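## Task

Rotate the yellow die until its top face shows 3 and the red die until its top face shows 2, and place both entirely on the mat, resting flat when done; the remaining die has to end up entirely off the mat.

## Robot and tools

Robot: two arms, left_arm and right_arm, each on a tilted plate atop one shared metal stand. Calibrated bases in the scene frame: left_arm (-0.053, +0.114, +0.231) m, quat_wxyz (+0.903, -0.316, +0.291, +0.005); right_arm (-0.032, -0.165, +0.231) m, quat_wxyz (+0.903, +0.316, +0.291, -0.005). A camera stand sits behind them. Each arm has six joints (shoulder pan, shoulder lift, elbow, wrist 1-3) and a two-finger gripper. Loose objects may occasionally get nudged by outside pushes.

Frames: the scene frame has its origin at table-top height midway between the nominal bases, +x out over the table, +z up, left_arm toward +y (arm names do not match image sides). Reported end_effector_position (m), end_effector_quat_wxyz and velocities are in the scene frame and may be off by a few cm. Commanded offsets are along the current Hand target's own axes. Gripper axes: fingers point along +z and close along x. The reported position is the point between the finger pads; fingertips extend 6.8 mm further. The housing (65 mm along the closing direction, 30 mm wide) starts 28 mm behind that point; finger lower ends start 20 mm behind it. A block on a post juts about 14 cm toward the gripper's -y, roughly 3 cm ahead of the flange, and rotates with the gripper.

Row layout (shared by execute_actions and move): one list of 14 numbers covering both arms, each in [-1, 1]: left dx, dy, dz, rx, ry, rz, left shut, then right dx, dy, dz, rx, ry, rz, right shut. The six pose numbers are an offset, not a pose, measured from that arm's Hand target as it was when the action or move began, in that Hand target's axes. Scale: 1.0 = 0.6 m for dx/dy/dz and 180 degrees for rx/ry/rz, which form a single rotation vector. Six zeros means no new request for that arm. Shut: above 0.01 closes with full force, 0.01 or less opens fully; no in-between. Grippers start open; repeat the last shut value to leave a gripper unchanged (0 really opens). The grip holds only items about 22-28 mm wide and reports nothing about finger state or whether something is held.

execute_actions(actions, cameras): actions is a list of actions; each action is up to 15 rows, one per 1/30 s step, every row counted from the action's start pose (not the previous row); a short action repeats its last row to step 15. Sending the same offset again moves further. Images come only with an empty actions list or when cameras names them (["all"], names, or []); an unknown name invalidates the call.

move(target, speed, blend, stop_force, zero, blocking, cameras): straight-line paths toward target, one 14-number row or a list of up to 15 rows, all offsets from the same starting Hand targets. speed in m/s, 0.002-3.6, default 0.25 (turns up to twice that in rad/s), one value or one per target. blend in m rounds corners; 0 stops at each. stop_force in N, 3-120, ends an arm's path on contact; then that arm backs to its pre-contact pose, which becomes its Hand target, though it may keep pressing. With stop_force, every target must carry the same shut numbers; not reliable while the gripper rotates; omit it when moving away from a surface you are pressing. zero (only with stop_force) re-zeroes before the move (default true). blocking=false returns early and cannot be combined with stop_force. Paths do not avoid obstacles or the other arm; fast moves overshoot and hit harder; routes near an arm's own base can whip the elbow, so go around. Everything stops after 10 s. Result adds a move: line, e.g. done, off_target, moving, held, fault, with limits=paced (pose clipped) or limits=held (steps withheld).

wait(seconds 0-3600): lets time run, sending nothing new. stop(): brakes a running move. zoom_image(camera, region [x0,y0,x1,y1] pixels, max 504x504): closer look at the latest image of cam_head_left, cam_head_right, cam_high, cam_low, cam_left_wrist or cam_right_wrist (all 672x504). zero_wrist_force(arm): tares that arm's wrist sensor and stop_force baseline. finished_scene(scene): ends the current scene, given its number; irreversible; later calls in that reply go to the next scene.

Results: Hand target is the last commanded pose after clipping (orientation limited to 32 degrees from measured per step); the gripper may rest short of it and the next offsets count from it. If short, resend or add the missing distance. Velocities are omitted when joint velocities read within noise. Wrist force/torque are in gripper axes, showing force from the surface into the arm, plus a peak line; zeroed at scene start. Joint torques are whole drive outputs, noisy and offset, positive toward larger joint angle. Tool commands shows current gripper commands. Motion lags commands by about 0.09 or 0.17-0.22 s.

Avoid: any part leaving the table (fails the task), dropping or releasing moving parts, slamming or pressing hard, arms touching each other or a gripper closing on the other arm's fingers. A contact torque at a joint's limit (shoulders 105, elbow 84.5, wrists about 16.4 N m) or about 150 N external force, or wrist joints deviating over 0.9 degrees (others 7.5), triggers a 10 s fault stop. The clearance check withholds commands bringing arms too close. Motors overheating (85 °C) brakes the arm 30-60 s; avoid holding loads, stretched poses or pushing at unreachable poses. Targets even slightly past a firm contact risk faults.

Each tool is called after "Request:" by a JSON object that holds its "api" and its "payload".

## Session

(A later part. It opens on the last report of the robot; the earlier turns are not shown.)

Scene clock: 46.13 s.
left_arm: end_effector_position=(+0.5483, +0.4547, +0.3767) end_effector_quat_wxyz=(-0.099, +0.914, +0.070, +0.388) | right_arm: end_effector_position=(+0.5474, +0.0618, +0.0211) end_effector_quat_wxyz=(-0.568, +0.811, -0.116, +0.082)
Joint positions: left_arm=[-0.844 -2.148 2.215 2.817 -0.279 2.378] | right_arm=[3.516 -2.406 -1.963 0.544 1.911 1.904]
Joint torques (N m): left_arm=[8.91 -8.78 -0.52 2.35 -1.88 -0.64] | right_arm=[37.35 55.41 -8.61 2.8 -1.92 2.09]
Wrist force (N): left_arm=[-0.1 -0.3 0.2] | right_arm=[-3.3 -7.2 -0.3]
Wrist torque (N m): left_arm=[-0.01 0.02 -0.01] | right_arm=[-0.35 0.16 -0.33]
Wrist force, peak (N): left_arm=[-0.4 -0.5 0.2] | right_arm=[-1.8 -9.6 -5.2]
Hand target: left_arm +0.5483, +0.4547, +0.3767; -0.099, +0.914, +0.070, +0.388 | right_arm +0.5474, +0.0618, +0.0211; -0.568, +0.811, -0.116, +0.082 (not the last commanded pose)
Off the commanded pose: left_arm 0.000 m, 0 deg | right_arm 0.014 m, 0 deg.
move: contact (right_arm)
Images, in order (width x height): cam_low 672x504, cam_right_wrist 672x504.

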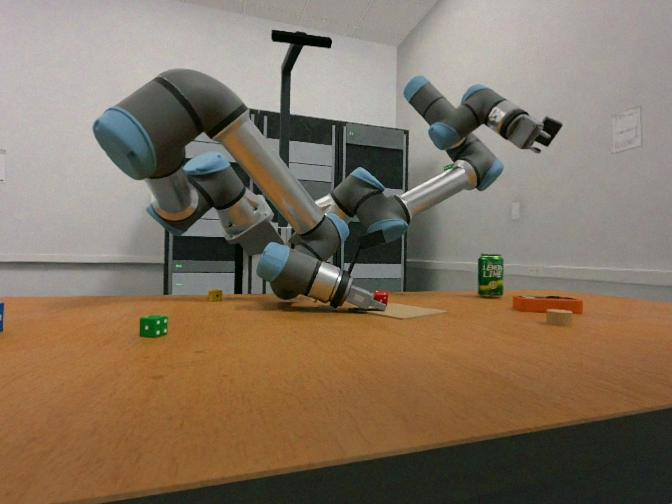

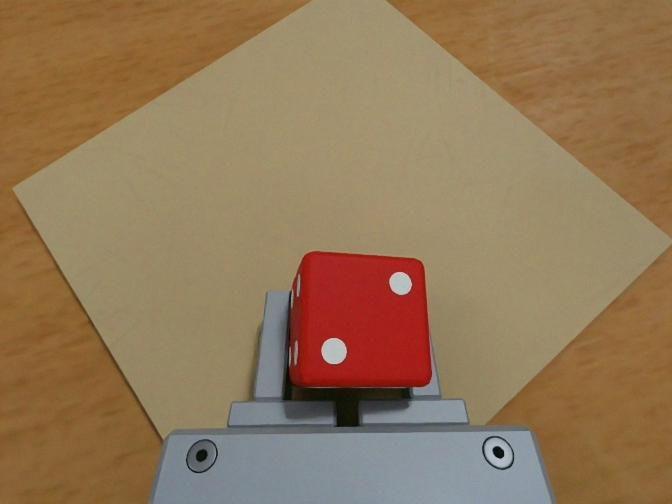

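Request:
{"api": "move", "payload": {"target": [[0,0,0,0,0,0,0,0,0,0,0,0,0,0],[0,0,0,0,0,0,0,0,0,-0.1,0,0,0,0],[0,0,0,0,0,0,0,-0.07,-0.134,-0.407,-0.389,0,0,0],[0,0,0,0,0,0,0,-0.177,-0.076,-0.566,-0.266,-0.355,-0.506,0],[0,0,0,0,0,0,0,-0.231,0.093,-0.592,-0.161,0.466,0.665,0]], "speed": [0.1,0.12,0.5,0.5,0.4], "blend": [0,0.01,0.05,0.05,0], "cameras": ["all"]}}

Request:
{"api": "zoom_image", "payload": {"camera": "cam_low", "region": [320, 230, 460, 330]}}

Scene clock: 57.30 s.
left_arm: end_effector_position=(+0.5483, +0.4547, +0.3767) end_effector_quat_wxyz=(-0.099, +0.914, +0.070, +0.388) | right_arm: end_effector_position=(+0.3152, -0.2380, +0.0900) end_effector_quat_wxyz=(+0.000, -0.189, +0.982, -0.001)
Joint positions: left_arm=[-0.844 -2.148 2.215 2.817 -0.279 2.378] | right_arm=[3.861 -1.293 -2.796 -0.586 0.681 -1.26]
Joint torques (N m): left_arm=[9.15 -8.52 -1.94 2.11 -1.82 -0.49] | right_arm=[-7.78 -12.41 -4.47 3.77 2.18 -2.18]
Wrist force (N): left_arm=[-0.4 -0.3 0.2] | right_arm=[-2.3 -0.9 -0.5]
Wrist torque (N m): left_arm=[-0.02 0.04 -0.01] | right_arm=[0.08 0.36 -0.13]
Wrist force, peak (N): left_arm=[-0.4 -0.4 0.5] | right_arm=[-3.1 -7.9 -0.7]
Hand target: left_arm +0.5483, +0.4547, +0.3767; -0.099, +0.914, +0.070, +0.388 | right_arm +0.3152, -0.2380, +0.0900; +0.000, -0.189, +0.982, -0.001
Off the commanded pose: left_arm 0.000 m, 0 deg | right_arm 0.000 m, 0 deg.
move: done

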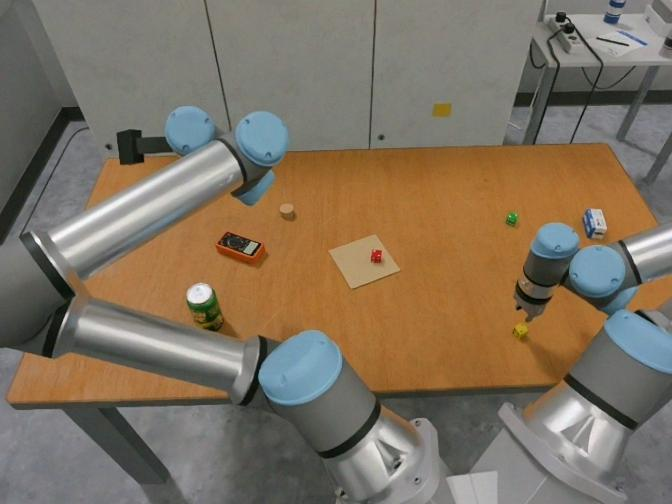

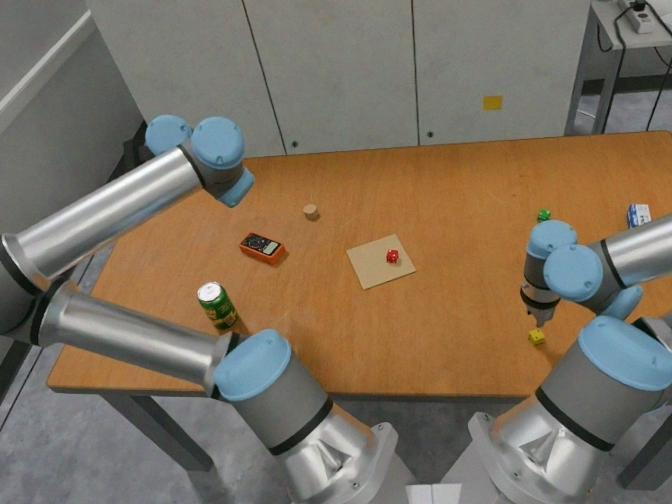

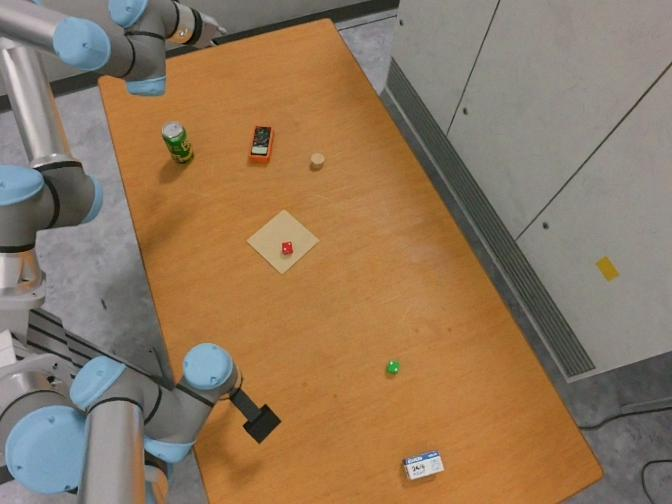

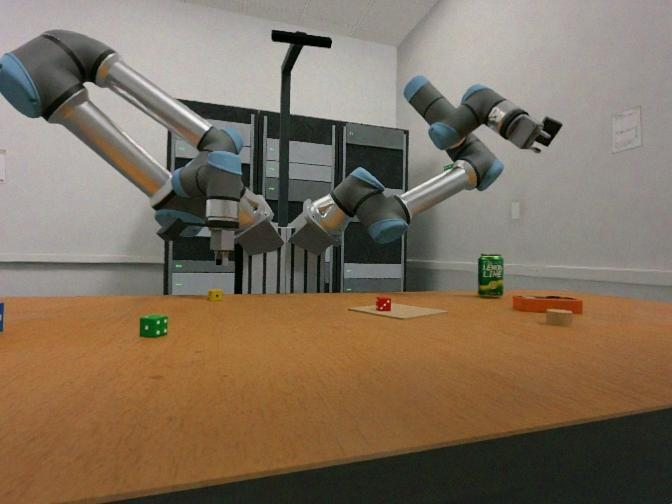

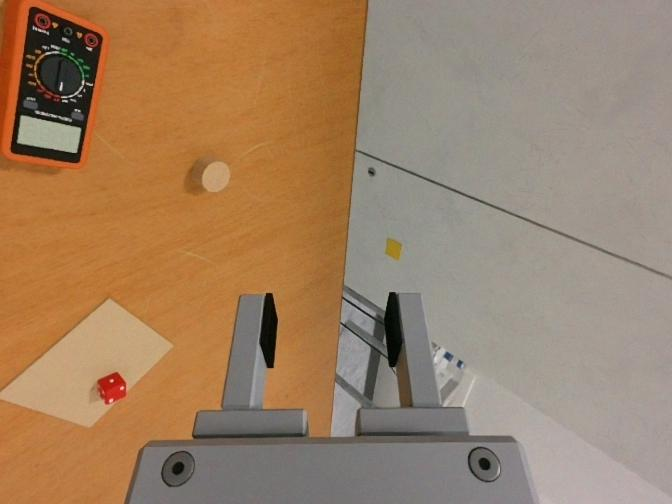

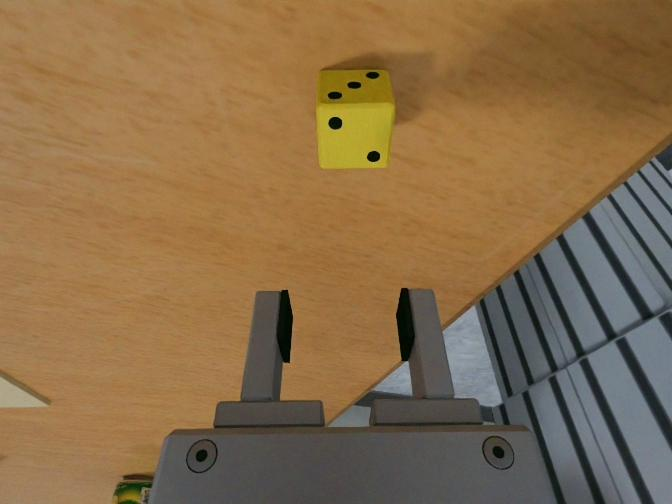

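Scaled by 3.600 from the camera's image (finer frame: 960x720).

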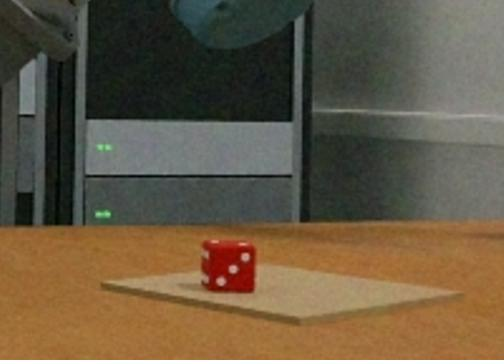

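Request:
{"api": "move", "payload": {"target": [[0,0,0,0,0,0,0,0.0063,0.023,0.075,0,0,0,0]], "cameras": ["cam_right_wrist"]}}

Scene clock: 59.67 s.
left_arm: end_effector_position=(+0.5483, +0.4547, +0.3767) end_effector_quat_wxyz=(-0.099, +0.914, +0.070, +0.388) | right_arm: end_effector_position=(+0.3066, -0.2266, +0.0450) end_effector_quat_wxyz=(+0.000, -0.189, +0.982, -0.001)
Joint positions: left_arm=[-0.844 -2.148 2.215 2.817 -0.279 2.378] | right_arm=[3.744 -1.702 -2.811 -0.021 0.693 -1.443]
Joint torques (N m): left_arm=[9.39 -7.85 -1.44 2.05 -1.97 -0.53] | right_arm=[-2.53 -5.26 -8.57 3.35 2.26 -3.06]
Wrist force (N): left_arm=[-0.6 -0.1 0.3] | right_arm=[-2.3 -0.6 -0.2]
Wrist torque (N m): left_arm=[0.00 0.07 0.00] | right_arm=[0.13 0.37 -0.14]
Wrist force, peak (N): left_arm=[-0.3 -0.4 0.4] | right_arm=[-4.4 -1.3 -2.3]
Hand target: left_arm +0.5483, +0.4547, +0.3767; -0.099, +0.914, +0.070, +0.388 | right_arm +0.3066, -0.2266, +0.0450; +0.000, -0.189, +0.982, -0.001
Off the commanded pose: left_arm 0.000 m, 0 deg | right_arm 0.000 m, 0 deg.
move: done

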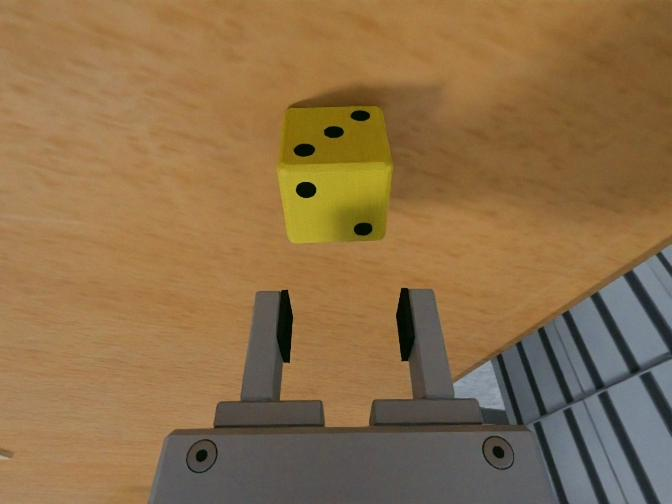

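Request:
{"api": "move", "payload": {"target": [[0,0,0,0,0,0,0,-0.004,-0.039,0,-0.111,0.0018,-0.0105,0],[0,0,0,0,0,0,0,-0.004,-0.039,0.029,-0.111,0.0018,-0.0105,0]], "speed": [0.25,0.06], "cameras": ["cam_right_wrist"]}}

Scene clock: 63.50 s.
left_arm: end_effector_position=(+0.5483, +0.4547, +0.3767) end_effector_quat_wxyz=(-0.099, +0.914, +0.070, +0.388) | right_arm: end_effector_position=(+0.3176, -0.2475, +0.0277) end_effector_quat_wxyz=(-0.035, -0.202, +0.964, +0.169)
Joint positions: left_arm=[-0.844 -2.148 2.215 2.817 -0.279 2.378] | right_arm=[3.421 -1.619 -2.676 -0.038 1.137 -1.85]
Joint torques (N m): left_arm=[7.84 -8.4 -1.55 2.25 -1.63 -0.26] | right_arm=[-4.88 -1.16 10.38 3.79 2.98 -2.42]
Wrist force (N): left_arm=[-0.2 0.0 0.1] | right_arm=[-2.5 0.7 -0.1]
Wrist torque (N m): left_arm=[0.01 0.02 -0.01] | right_arm=[0.25 0.39 -0.09]
Wrist force, peak (N): left_arm=[-0.6 -0.2 0.2] | right_arm=[-3.5 0.4 -0.2]
Hand target: left_arm +0.5483, +0.4547, +0.3767; -0.099, +0.914, +0.070, +0.388 | right_arm +0.3176, -0.2475, +0.0276; -0.035, -0.202, +0.964, +0.169
Off the commanded pose: left_arm 0.000 m, 0 deg | right_arm 0.000 m, 0 deg.
move: done

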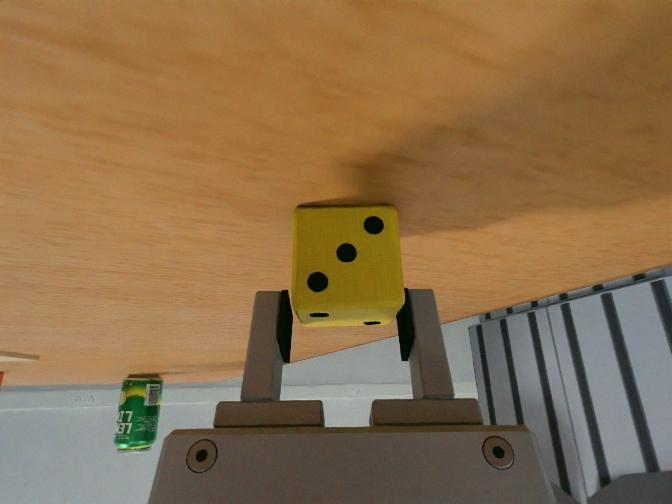

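Request:
{"api": "move", "payload": {"target": [[0,0,0,0,0,0,0,0,-0.0072,0.0199,0,0,0,0],[0,0,0,0,0,0,0,0,-0.0072,0.0199,0,0,0,1]], "speed": 0.05, "cameras": ["cam_right_wrist"]}}

Scene clock: 65.20 s.
left_arm: end_effector_position=(+0.5483, +0.4547, +0.3767) end_effector_quat_wxyz=(-0.099, +0.914, +0.070, +0.388) | right_arm: end_effector_position=(+0.3176, -0.2475, +0.0149) end_effector_quat_wxyz=(-0.035, -0.202, +0.964, +0.169)
Joint positions: left_arm=[-0.844 -2.148 2.215 2.817 -0.279 2.378] | right_arm=[3.389 -1.682 -2.661 0.023 1.149 -1.883]
Joint torques (N m): left_arm=[10.18 -7.6 0.24 2.23 -1.71 -0.05] | right_arm=[-4.74 1.68 8.85 3.82 2.8 -2.28]
Wrist force (N): left_arm=[-0.2 -0.3 0.0] | right_arm=[-2.3 0.8 -0.2]
Wrist torque (N m): left_arm=[-0.01 0.02 -0.01] | right_arm=[0.26 0.37 -0.08]
Wrist force, peak (N): left_arm=[-0.6 -0.1 0.3] | right_arm=[-2.6 0.5 -0.2]
Hand target: left_arm +0.5483, +0.4547, +0.3767; -0.099, +0.914, +0.070, +0.388 | right_arm +0.3176, -0.2475, +0.0149; -0.035, -0.202, +0.964, +0.169
Off the commanded pose: left_arm 0.000 m, 0 deg | right_arm 0.000 m, 0 deg.
move: done

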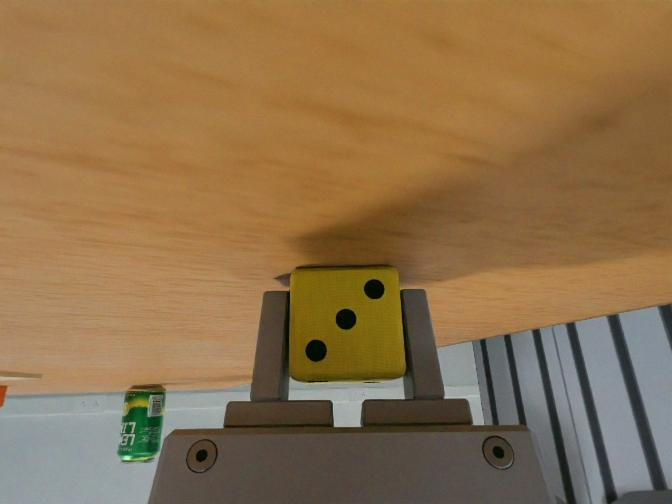

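Request:
{"api": "move", "payload": {"target": [[0,0,0,0,0,0,0,0,0.068,-0.188,0,0,0,1],[0,0,0,0,0,0,0,-0.585,0.455,0.0145,0.418,-0.196,-0.421,1]], "speed": [0.25,0.4], "blend": [0.03,0], "cameras": ["cam_right_wrist","cam_high","cam_low"]}}

Scene clock: 71.83 s.
left_arm: end_effector_position=(+0.5483, +0.4547, +0.3767) end_effector_quat_wxyz=(-0.099, +0.914, +0.070, +0.388) | right_arm: end_effector_position=(+0.5345, +0.1314, +0.0998) end_effector_quat_wxyz=(-0.439, +0.628, -0.526, +0.370)
Joint positions: left_arm=[-0.844 -2.148 2.215 2.817 -0.279 2.378] | right_arm=[3.983 -2.818 -1.703 1.613 0.86 -4.028]
Joint torques (N m): left_arm=[8.98 -7.13 -1.01 1.83 -1.87 -0.15] | right_arm=[18.32 9.46 15.42 1.91 3.4 -2.81]
Wrist force (N): left_arm=[-0.4 -0.2 0.2] | right_arm=[-1.9 -2.5 0.7]
Wrist torque (N m): left_arm=[-0.01 0.05 -0.01] | right_arm=[-0.38 0.21 -0.25]
Wrist force, peak (N): left_arm=[-0.7 -0.4 0.1] | right_arm=[-5.8 -1.0 -0.6]
Hand target: left_arm +0.5483, +0.4547, +0.3767; -0.099, +0.914, +0.070, +0.388 | right_arm +0.5345, +0.1314, +0.0998; -0.439, +0.628, -0.526, +0.370
Off the commanded pose: left_arm 0.000 m, 0 deg | right_arm 0.000 m, 0 deg.
move: done
Images, in order (width x height): cam_high 672x504, cam_low 672x504, cam_right_wrist 672x504.

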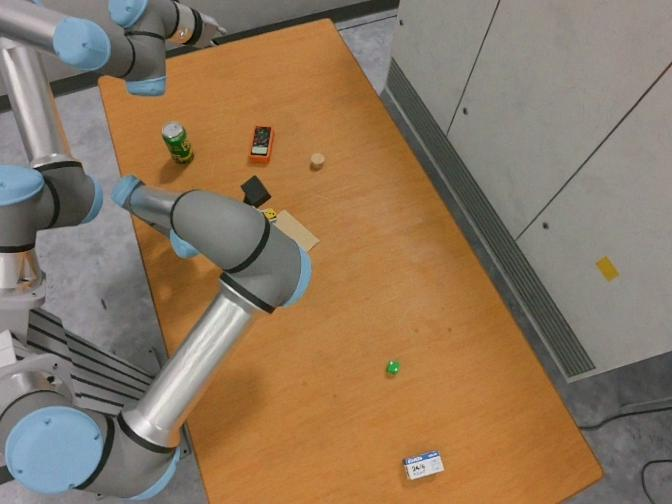

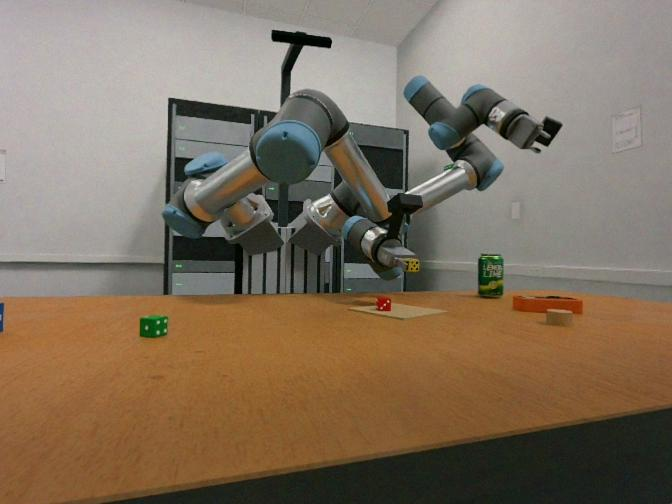

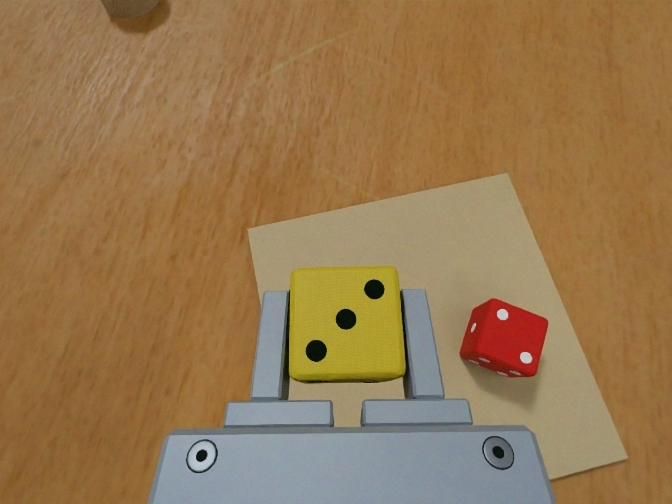

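Request:
{"api": "move", "payload": {"target": [0,0,0,0,0,0,0,0.007,0.089,0.077,0,0,0,1]}}

Request:
{"api": "move", "payload": {"target": [0,0,0,0,0,0,0,0,0.0392,0.0143,0,0,0,1], "speed": 0.015, "stop_force": 6, "cameras": ["cam_right_wrist","cam_low"]}}

Request:
{"api": "zoom_image", "payload": {"camera": "cam_low", "region": [340, 240, 480, 340]}}

Scene clock: 73.77 s.
left_arm: end_effector_position=(+0.5483, +0.4547, +0.3767) end_effector_quat_wxyz=(-0.099, +0.914, +0.070, +0.388) | right_arm: end_effector_position=(+0.5485, +0.1292, +0.0571) end_effector_quat_wxyz=(-0.437, +0.629, -0.526, +0.369)
Joint positions: left_arm=[-0.844 -2.148 2.215 2.817 -0.279 2.378] | right_arm=[3.897 -2.869 -1.624 1.568 0.94 -4.002]
Joint torques (N m): left_arm=[8.5 -7.56 -2.15 1.91 -1.86 -0.13] | right_arm=[34.3 31.98 3.46 0.53 1.24 0]
Wrist force (N): left_arm=[-0.2 0.0 0.1] | right_arm=[-1.8 -2.5 0.5]
Wrist torque (N m): left_arm=[0.01 0.03 -0.01] | right_arm=[-0.40 0.20 -0.29]
Wrist force, peak (N): left_arm=[-0.6 -0.3 0.3] | right_arm=[-5.4 -7.1 1.6]
Hand target: left_arm +0.5483, +0.4547, +0.3767; -0.099, +0.914, +0.070, +0.388 | right_arm +0.5485, +0.1292, +0.0571; -0.437, +0.629, -0.526, +0.369 (not the last commanded pose)
Tool commands: left_gripper/shut=+0.0 right_gripper/shut=+1.0
Off the commanded pose: left_arm 0.000 m, 0 deg | right_arm 0.026 m, 0 deg.
FORCE FAULT: contact force on the right arm reached its limit, and that arm stopped. The contact can be on any part of that arm, not only on its tool. That arm's remaining commands of this call were not run. That arm is still stopped at the end of this call. That arm stays stopped for about 10 more seconds. Until then a move that you send moves the other arm only, and its call returns only when the move has ended. Once the stop has ended, the next robot result says so. If the stop ends while you think or write, that arm runs what you send next, counted from a new Hand target: where the arm stands when the stop ends. While its stop runs, that arm, its gripper or tool too, takes no new command. Until it ends, the stop uses up actions while you think or wait. An arm that is not stopped still takes commands.
move: fault (right_arm)

not run: an earlier result of this reply reported a fault or no control. Calls in your next reply go to the robot.

Scaled by 3.600 from the camera's image (finer frame: 960x720).
This view is cut from an older image: the scene may have changed since it was taken.

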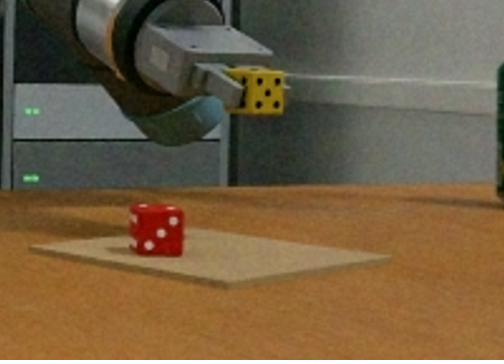

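Request:
{"api": "wait", "payload": {"seconds": 10, "cameras": ["cam_right_wrist","cam_low","cam_head_right"]}}

Scene clock: 85.47 s.
left_arm: end_effector_position=(+0.5483, +0.4547, +0.3767) end_effector_quat_wxyz=(-0.099, +0.914, +0.070, +0.388) | right_arm: end_effector_position=(+0.5485, +0.1292, +0.0571) end_effector_quat_wxyz=(-0.437, +0.629, -0.526, +0.369)
Joint positions: left_arm=[-0.844 -2.148 2.215 2.817 -0.279 2.378] | right_arm=[3.897 -2.869 -1.624 1.568 0.94 -4.002]
Joint torques (N m): left_arm=[7.65 -7.47 -1.24 2.12 -1.53 0.05] | right_arm=[34.29 31.83 3.87 0.24 1.36 0.05]
Wrist force (N): left_arm=[-0.3 -0.1 0.0] | right_arm=[-1.8 -2.7 0.6]
Wrist torque (N m): left_arm=[0.00 0.03 0.00] | right_arm=[-0.42 0.19 -0.30]
Wrist force, peak (N): left_arm=[-0.7 -0.2 0.2] | right_arm=[-1.9 -3.0 0.5]
Hand target: left_arm +0.5483, +0.4547, +0.3767; -0.099, +0.914, +0.070, +0.388 | right_arm +0.5485, +0.1292, +0.0571; -0.437, +0.629, -0.526, +0.369 (not the last commanded pose)
Tool commands: left_gripper/shut=+0.0 right_gripper/shut=+1.0
Off the commanded pose: left_arm 0.000 m, 0 deg | right_arm 0.026 m, 0 deg.
FORCE FAULT, CONTINUED: the right arm's stop, for the force fault that an earlier result reported, is over. The rest of the stop counts as 19 of the actions that you can send in this scene. That arm's target is now where it stood when the stop ended, not its last command. That arm accepts commands again.
wait: 10.00 s; at rest from the start
Images, in order (width x height): cam_head_right 672x504, cam_low 672x504, cam_right_wrist 672x504.

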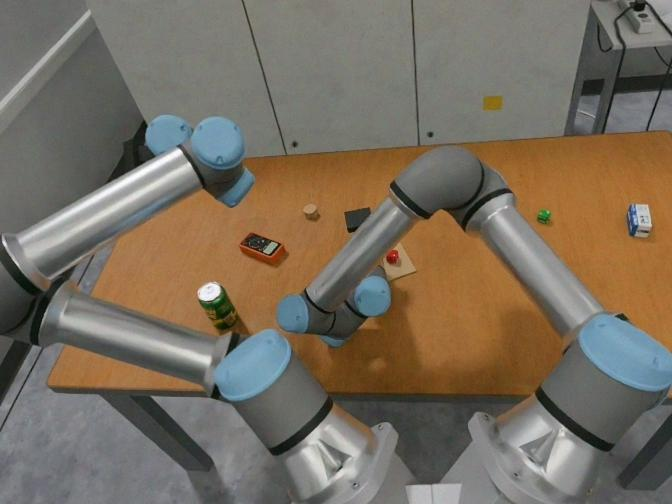

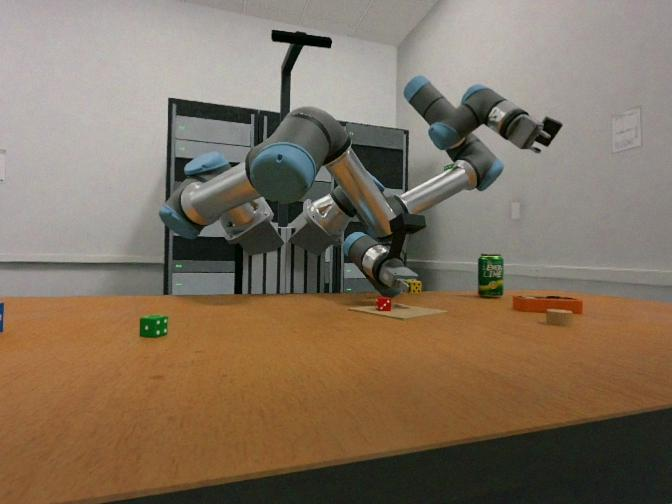

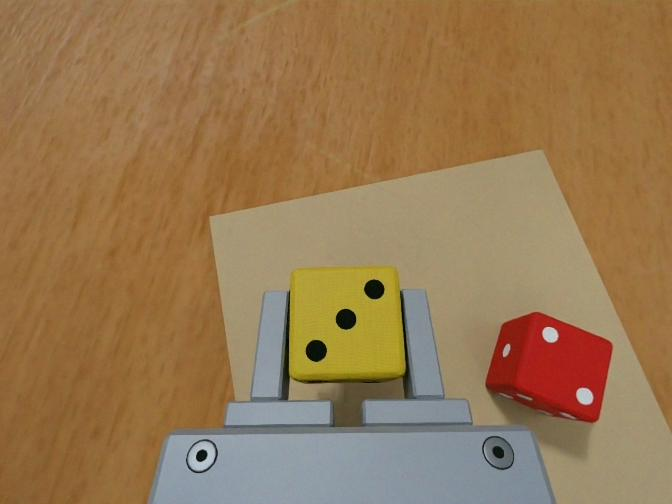

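Request:
{"api": "move", "payload": {"target": [[0,0,0,0,0,0,0,0,-0.157,-0.057,0,0,0,1],[0,0,0,0,0,0,0,0.278,-0.066,-0.272,0,-0.334,-0.122,1],[0,0,0,0,0,0,0,0.278,0.122,-0.204,0,-0.334,-0.122,1]], "speed": [0.2,0.4,0.15], "blend": [0.03,0.02,0]}}

Request:
{"api": "move", "payload": {"target": [0,0,0,0,0,0,0,0,0.035,0.0128,0,0,0,1], "speed": 0.015, "stop_force": 6, "cameras": ["cam_right_wrist","cam_low"]}}

Request:
{"api": "zoom_image", "payload": {"camera": "cam_low", "region": [240, 230, 380, 330]}}

Scene clock: 90.20 s.
left_arm: end_effector_position=(+0.5483, +0.4547, +0.3767) end_effector_quat_wxyz=(-0.099, +0.914, +0.070, +0.388) | right_arm: end_effector_position=(+0.4394, -0.0594, +0.0313) end_effector_quat_wxyz=(-0.566, +0.813, -0.114, +0.079)
Joint positions: left_arm=[-0.844 -2.148 2.215 2.817 -0.279 2.378] | right_arm=[3.353 -2.257 -2.322 0.703 2.031 -4.496]
Joint torques (N m): left_arm=[7.9 -6.57 -1.78 1.84 -1.54 -0.01] | right_arm=[5.13 9.24 5.69 0.37 4.46 -2.46]
Wrist force (N): left_arm=[-0.4 -0.2 0.0] | right_arm=[-1.7 -2.0 0.6]
Wrist torque (N m): left_arm=[0.00 0.04 0.00] | right_arm=[-0.32 0.21 -0.25]
Wrist force, peak (N): left_arm=[-0.6 -0.4 0.5] | right_arm=[-4.6 -1.1 -0.4]
Hand target: left_arm +0.5483, +0.4547, +0.3767; -0.099, +0.914, +0.070, +0.388 | right_arm +0.4394, -0.0594, +0.0312; -0.566, +0.813, -0.114, +0.079
Off the commanded pose: left_arm 0.000 m, 0 deg | right_arm 0.000 m, 0 deg.
move: done

Scene clock: 92.27 s.
left_arm: end_effector_position=(+0.5483, +0.4547, +0.3767) end_effector_quat_wxyz=(-0.099, +0.914, +0.070, +0.388) | right_arm: end_effector_position=(+0.4393, -0.0595, +0.0183) end_effector_quat_wxyz=(-0.566, +0.813, -0.114, +0.079)
Joint positions: left_arm=[-0.844 -2.148 2.215 2.817 -0.279 2.378] | right_arm=[3.331 -2.284 -2.298 0.699 2.047 -4.513]
Joint torques (N m): left_arm=[7.86 -6.73 -0.63 2.12 -1.62 0.41] | right_arm=[26.42 50.77 -15.63 3.03 -2.05 2.08]
Wrist force (N): left_arm=[-0.1 -0.2 0.0] | right_arm=[-2.8 -6.9 -0.6]
Wrist torque (N m): left_arm=[0.00 0.02 0.00] | right_arm=[-0.30 0.20 -0.29]
Wrist force, peak (N): left_arm=[-0.4 -0.2 0.6] | right_arm=[-1.1 -9.8 -3.4]
Hand target: left_arm +0.5483, +0.4547, +0.3767; -0.099, +0.914, +0.070, +0.388 | right_arm +0.4393, -0.0595, +0.0183; -0.566, +0.813, -0.114, +0.079 (not the last commanded pose)
Off the commanded pose: left_arm 0.000 m, 0 deg | right_arm 0.010 m, 0 deg.
move: contact (right_arm)
Images, in order (width x height): cam_low 672x504, cam_right_wrist 672x504.

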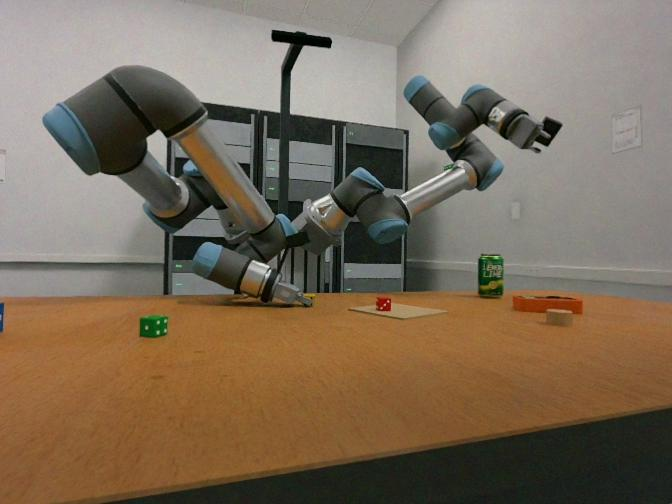

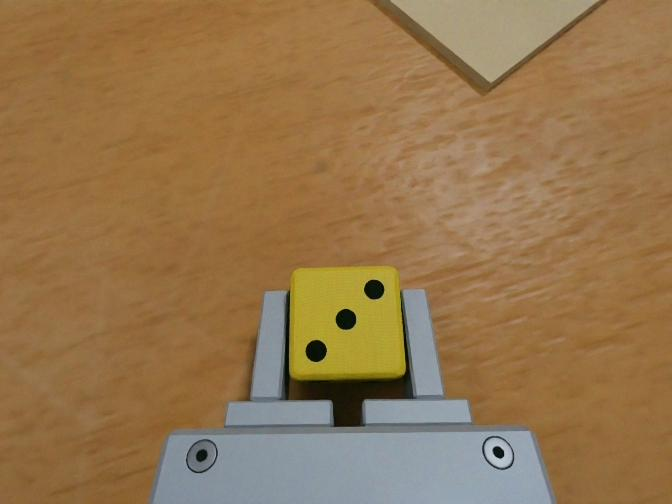

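Scaled by 3.600 from the camera's image (finer frame: 960x720).

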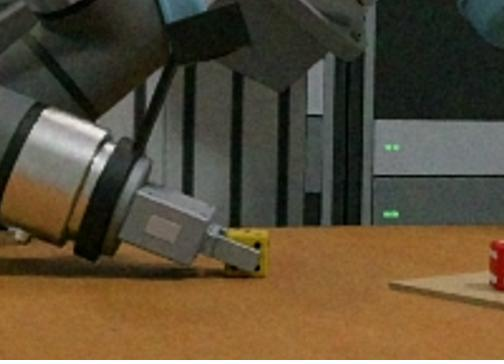

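Request:
{"api": "move", "payload": {"target": [[0,0,0,0,0,0,0,0,0,0,0,0,0,0],[0,0,0,0,0,0,0,0,0,-0.1,0,0,0,0],[0,0,0,0,0,0,0,0,-0.14,-0.15,-0.1,0,0,0],[0,0,0,0,0,0,0,0,-0.087,-0.029,-0.389,0,0,0]], "speed": [0.1,0.15,0.25,0.25], "blend": [0,0.01,0.03,0], "cameras": ["cam_right_wrist"]}}

Scene clock: 98.20 s.
left_arm: end_effector_position=(+0.5483, +0.4547, +0.3767) end_effector_quat_wxyz=(-0.099, +0.914, +0.070, +0.388) | right_arm: end_effector_position=(+0.4398, -0.0578, +0.0733) end_effector_quat_wxyz=(+0.003, +0.990, -0.139, +0.000)
Joint positions: left_arm=[-0.844 -2.148 2.215 2.817 -0.279 2.378] | right_arm=[3.92 -1.915 -2.333 -0.506 0.68 -3.643]
Joint torques (N m): left_arm=[6.15 -7.59 -1.15 1.99 -1.69 0.37] | right_arm=[35 -1.21 19.15 0.21 -1.96 2.24]
Wrist force (N): left_arm=[-0.4 -0.1 0.0] | right_arm=[-2.7 -0.6 -0.4]
Wrist torque (N m): left_arm=[0.00 0.05 -0.01] | right_arm=[0.15 0.38 -0.29]
Wrist force, peak (N): left_arm=[-0.6 -0.3 0.4] | right_arm=[-3.0 -7.3 -0.8]
Hand target: left_arm +0.5483, +0.4547, +0.3767; -0.099, +0.914, +0.070, +0.388 | right_arm +0.4398, -0.0577, +0.0733; +0.003, +0.990, -0.139, -0.001
Off the commanded pose: left_arm 0.000 m, 0 deg | right_arm 0.000 m, 0 deg.
move: done

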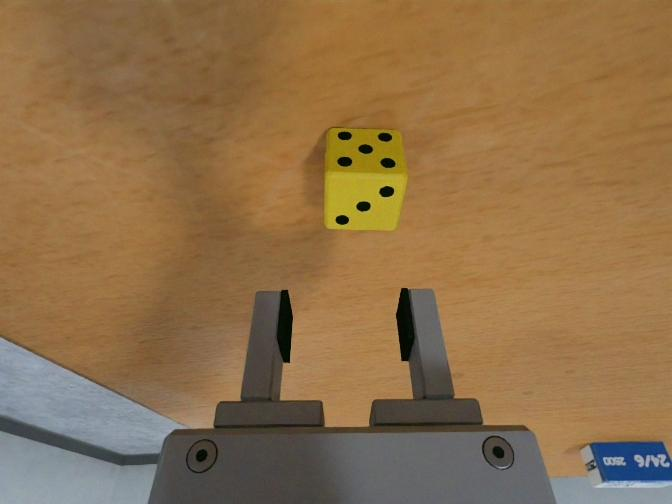

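Request:
{"api": "move", "payload": {"target": [0,0,0,0,0,0,0,0.01,0.007,0.047,0,0,0,0], "cameras": ["cam_right_wrist"]}}

Scene clock: 99.87 s.
left_arm: end_effector_position=(+0.5483, +0.4547, +0.3767) end_effector_quat_wxyz=(-0.099, +0.914, +0.070, +0.388) | right_arm: end_effector_position=(+0.4444, -0.0636, +0.0452) end_effector_quat_wxyz=(+0.003, +0.990, -0.139, -0.001)
Joint positions: left_arm=[-0.844 -2.148 2.215 2.817 -0.279 2.378] | right_arm=[3.857 -1.984 -2.319 -0.375 0.679 -3.743]
Joint torques (N m): left_arm=[7.58 -6.78 -0.76 1.85 -1.34 0.57] | right_arm=[7.43 1.21 18.04 3.95 2.22 -2.52]
Wrist force (N): left_arm=[-0.2 -0.1 0.2] | right_arm=[-2.7 -0.5 -0.5]
Wrist torque (N m): left_arm=[0.01 0.03 0.00] | right_arm=[0.14 0.37 -0.12]
Wrist force, peak (N): left_arm=[-0.4 -0.4 0.4] | right_arm=[-3.1 -1.2 -1.5]
Hand target: left_arm +0.5483, +0.4547, +0.3767; -0.099, +0.914, +0.070, +0.388 | right_arm +0.4444, -0.0636, +0.0452; +0.003, +0.990, -0.139, -0.001
Off the commanded pose: left_arm 0.000 m, 0 deg | right_arm 0.000 m, 0 deg.
move: done

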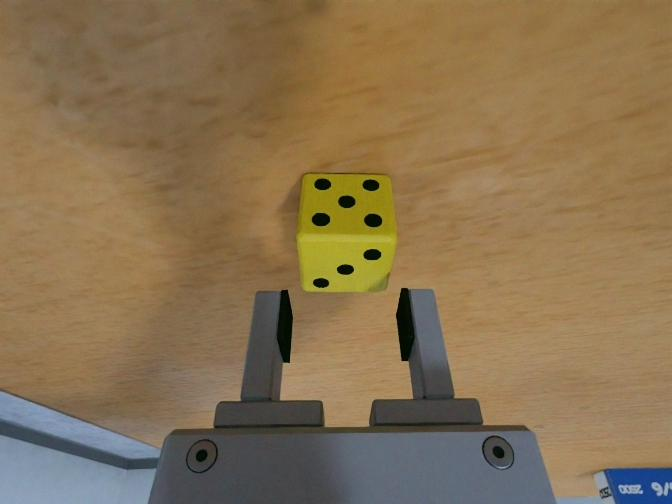

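Request:
{"api": "move", "payload": {"target": [[0,0,0,0,0,0,0,0,0,0.051,0,0,0,0],[0,0,0,0,0,0,0,0,0,0.051,0,0,0,1],[0,0,0,0,0,0,0,0,0,-0.075,0,0,0,1],[0,0,0,0,0,0,0,0.088,-0.361,-0.075,0,0,0,1]], "speed": [0.07,0.07,0.2,0.35], "blend": [0,0,0.02,0], "cameras": ["cam_right_wrist","cam_high","cam_low"]}}

Scene clock: 104.07 s.
left_arm: end_effector_position=(+0.5483, +0.4547, +0.3767) end_effector_quat_wxyz=(-0.099, +0.914, +0.070, +0.388) | right_arm: end_effector_position=(+0.5550, +0.1302, +0.0890) end_effector_quat_wxyz=(+0.003, +0.990, -0.139, -0.001)
Joint positions: left_arm=[-0.844 -2.148 2.215 2.817 -0.279 2.378] | right_arm=[3.991 -2.278 -1.747 -0.818 0.686 -3.53]
Joint torques (N m): left_arm=[7.26 -6.64 -1.27 1.68 -1.73 0.22] | right_arm=[18.67 7.25 23.54 0.42 -1.89 2.47]
Wrist force (N): left_arm=[-0.2 -0.2 0.2] | right_arm=[-2.4 -0.8 -0.2]
Wrist torque (N m): left_arm=[-0.01 0.03 -0.01] | right_arm=[0.12 0.37 -0.30]
Wrist force, peak (N): left_arm=[-0.5 -0.3 0.5] | right_arm=[-3.5 0.6 -4.4]
Hand target: left_arm +0.5483, +0.4547, +0.3767; -0.099, +0.914, +0.070, +0.388 | right_arm +0.5550, +0.1303, +0.0889; +0.003, +0.990, -0.139, -0.001
Off the commanded pose: left_arm 0.000 m, 0 deg | right_arm 0.000 m, 0 deg.
move: done
Images, in order (width x height): cam_high 672x504, cam_low 672x504, cam_right_wrist 672x504.

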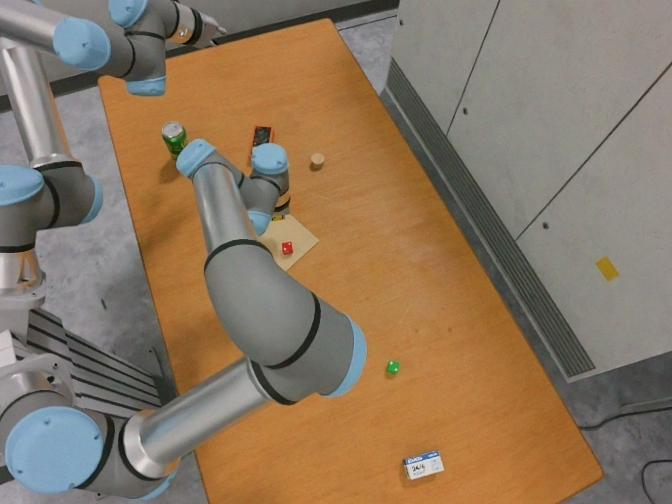

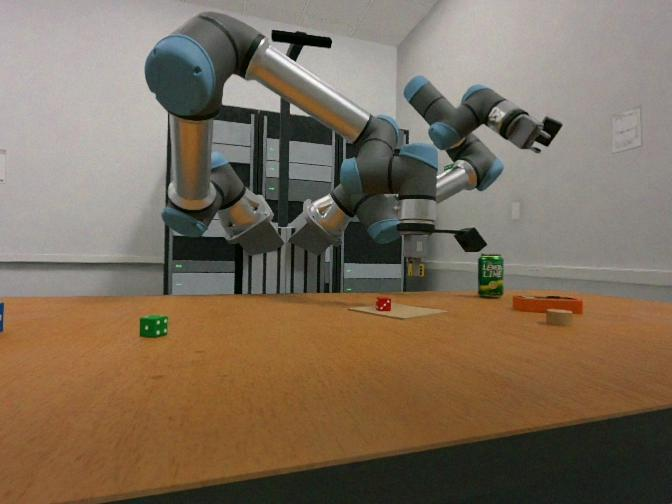

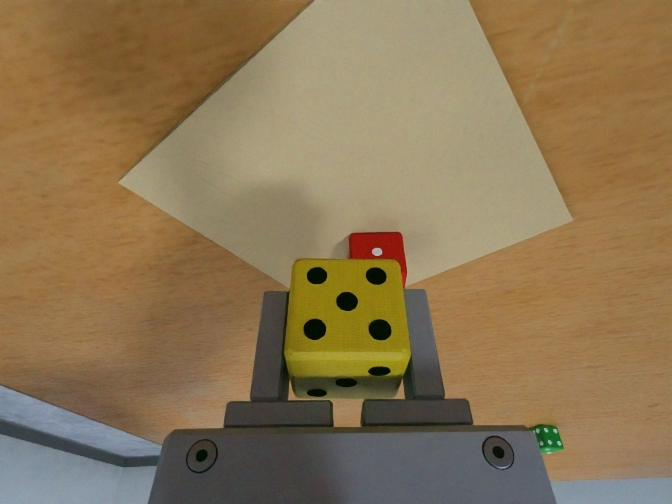

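Request:
{"api": "move", "payload": {"target": [0,0,0,0,0,0,0,0,0,0.105,0,0,0,1]}}

Request:
{"api": "move", "payload": {"target": [0,0,0,0,0,0,0,0,0,0.025,0,0,0,1], "speed": 0.015, "stop_force": 5}}

Request:
{"api": "move", "payload": {"target": [[0,0,0,0,0,0,0,0,0,0,0,0,0,0],[0,0,0,0,0,0,0,0,0,-0.07,0,0,0,0],[0,0,0,0,0,0,0,-0.1,0.3,-0.3,0,0,0,0]], "speed": [0.1,0.1,0.4], "blend": [0,0.01,0], "cameras": ["cam_head_left","cam_high","cam_low","cam_right_wrist"]}}

Request:
{"api": "zoom_image", "payload": {"camera": "cam_low", "region": [340, 270, 460, 340]}}

Request:
{"api": "zoom_image", "payload": {"camera": "cam_head_left", "region": [320, 225, 410, 295]}}

Scene clock: 106.13 s.
left_arm: end_effector_position=(+0.5483, +0.4547, +0.3767) end_effector_quat_wxyz=(-0.099, +0.914, +0.070, +0.388) | right_arm: end_effector_position=(+0.5549, +0.1299, +0.0260) end_effector_quat_wxyz=(+0.003, +0.990, -0.139, -0.001)
Joint positions: left_arm=[-0.844 -2.148 2.215 2.817 -0.279 2.378] | right_arm=[3.913 -2.38 -1.725 -0.642 0.679 -3.653]
Joint torques (N m): left_arm=[7.88 -7.14 -1.74 1.72 -1.46 0.43] | right_arm=[18.6 9.46 21.11 3.52 2.13 -2.21]
Wrist force (N): left_arm=[-0.1 -0.4 0.1] | right_arm=[-2.7 -0.9 -0.4]
Wrist torque (N m): left_arm=[-0.03 0.02 0.00] | right_arm=[0.10 0.37 -0.12]
Wrist force, peak (N): left_arm=[-0.4 -0.4 0.3] | right_arm=[-3.0 -0.7 -0.3]
Hand target: left_arm +0.5483, +0.4547, +0.3767; -0.099, +0.914, +0.070, +0.388 | right_arm +0.5549, +0.1299, +0.0259; +0.003, +0.990, -0.139, -0.001
Off the commanded pose: left_arm 0.000 m, 0 deg | right_arm 0.000 m, 0 deg.
move: done

Scene clock: 107.70 s.
left_arm: end_effector_position=(+0.5483, +0.4547, +0.3767) end_effector_quat_wxyz=(-0.099, +0.914, +0.070, +0.388) | right_arm: end_effector_position=(+0.5549, +0.1299, +0.0218) end_effector_quat_wxyz=(+0.003, +0.990, -0.139, -0.001)
Joint positions: left_arm=[-0.844 -2.148 2.215 2.817 -0.279 2.378] | right_arm=[3.908 -2.387 -1.723 -0.63 0.679 -3.662]
Joint torques (N m): left_arm=[7.92 -7.05 -1.43 1.79 -1.42 0.82] | right_arm=[48.8 51.68 -6.23 -0.36 0.15 2.23]
Wrist force (N): left_arm=[-0.1 -0.1 0.3] | right_arm=[-2.1 -3.5 -7.0]
Wrist torque (N m): left_arm=[0.00 0.01 -0.01] | right_arm=[0.11 0.41 -0.13]
Wrist force, peak (N): left_arm=[-0.6 0.0 0.2] | right_arm=[-7.2 5.5 -21.9]
Hand target: left_arm +0.5483, +0.4547, +0.3767; -0.099, +0.914, +0.070, +0.388 | right_arm +0.5549, +0.1299, +0.0218; +0.003, +0.990, -0.139, -0.001 (not the last commanded pose)
Off the commanded pose: left_arm 0.000 m, 0 deg | right_arm 0.011 m, 0 deg.
move: contact (right_arm)

Scene clock: 110.13 s.
left_arm: end_effector_position=(+0.5483, +0.4547, +0.3767) end_effector_quat_wxyz=(-0.099, +0.914, +0.070, +0.388) | right_arm: end_effector_position=(+0.4479, -0.0256, +0.2027) end_effector_quat_wxyz=(+0.003, +0.990, -0.139, -0.001)
Joint positions: left_arm=[-0.844 -2.148 2.215 2.817 -0.279 2.378] | right_arm=[4.171 -1.705 -2.217 -1.127 0.728 -3.26]
Joint torques (N m): left_arm=[6.48 -6.03 -1.21 1.88 -1.41 0.62] | right_arm=[33.37 27.63 -1.44 0.09 2.63 2.26]
Wrist force (N): left_arm=[-0.4 0.1 0.2] | right_arm=[-2.5 -0.2 -0.4]
Wrist torque (N m): left_arm=[0.02 0.04 -0.01] | right_arm=[0.18 0.37 -0.29]
Wrist force, peak (N): left_arm=[-0.7 -0.2 0.2] | right_arm=[-1.9 -1.9 -3.2]
Hand target: left_arm +0.5483, +0.4547, +0.3767; -0.099, +0.914, +0.070, +0.388 | right_arm +0.4479, -0.0256, +0.2028; +0.003, +0.990, -0.139, -0.001
Off the commanded pose: left_arm 0.000 m, 0 deg | right_arm 0.000 m, 0 deg.
move: done

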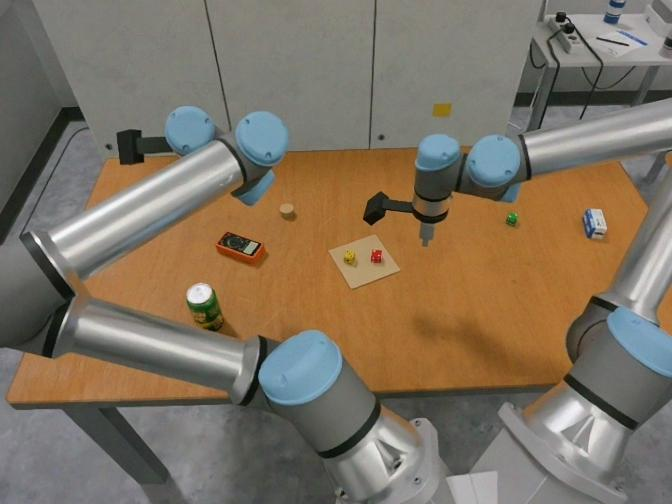

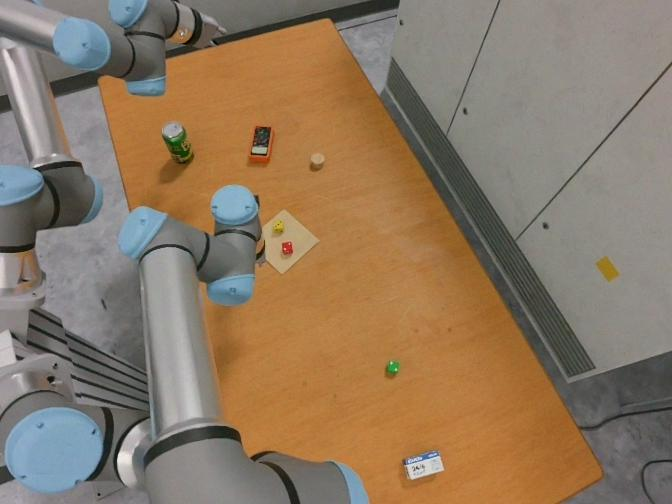

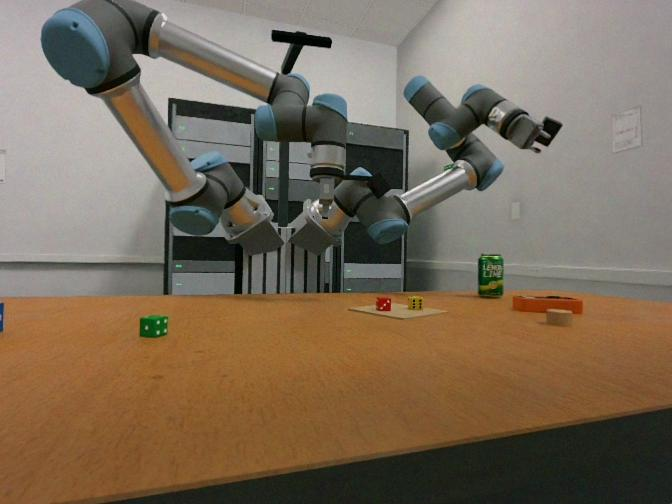

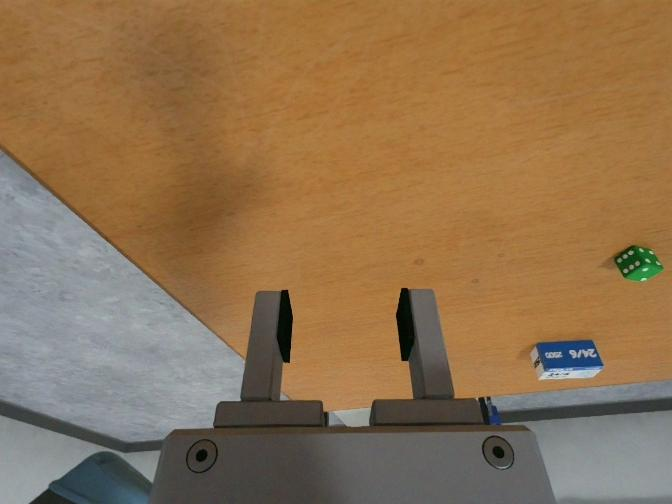

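Scaled by 4.200 from the camera's image (finer frame: 960x720).

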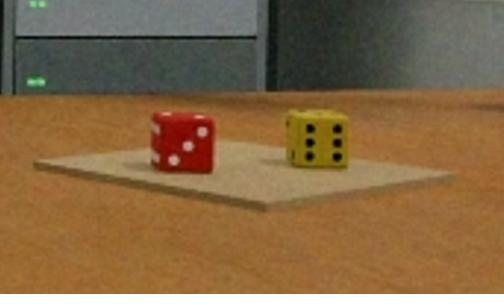

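Scaled by 5.600 from the camera's image (finer frame: 960x720).

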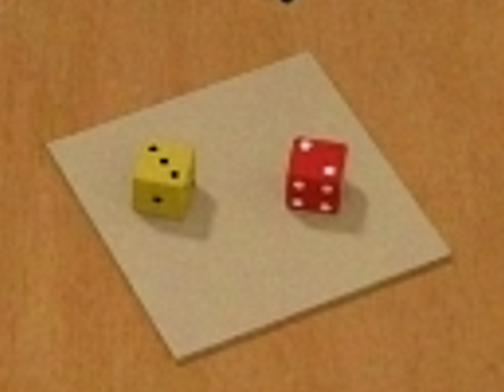

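Done: both flat, on the mat.

Request:
{"api": "finished_scene", "payload": {"scene": 1}}

The scene is finished: the task was done.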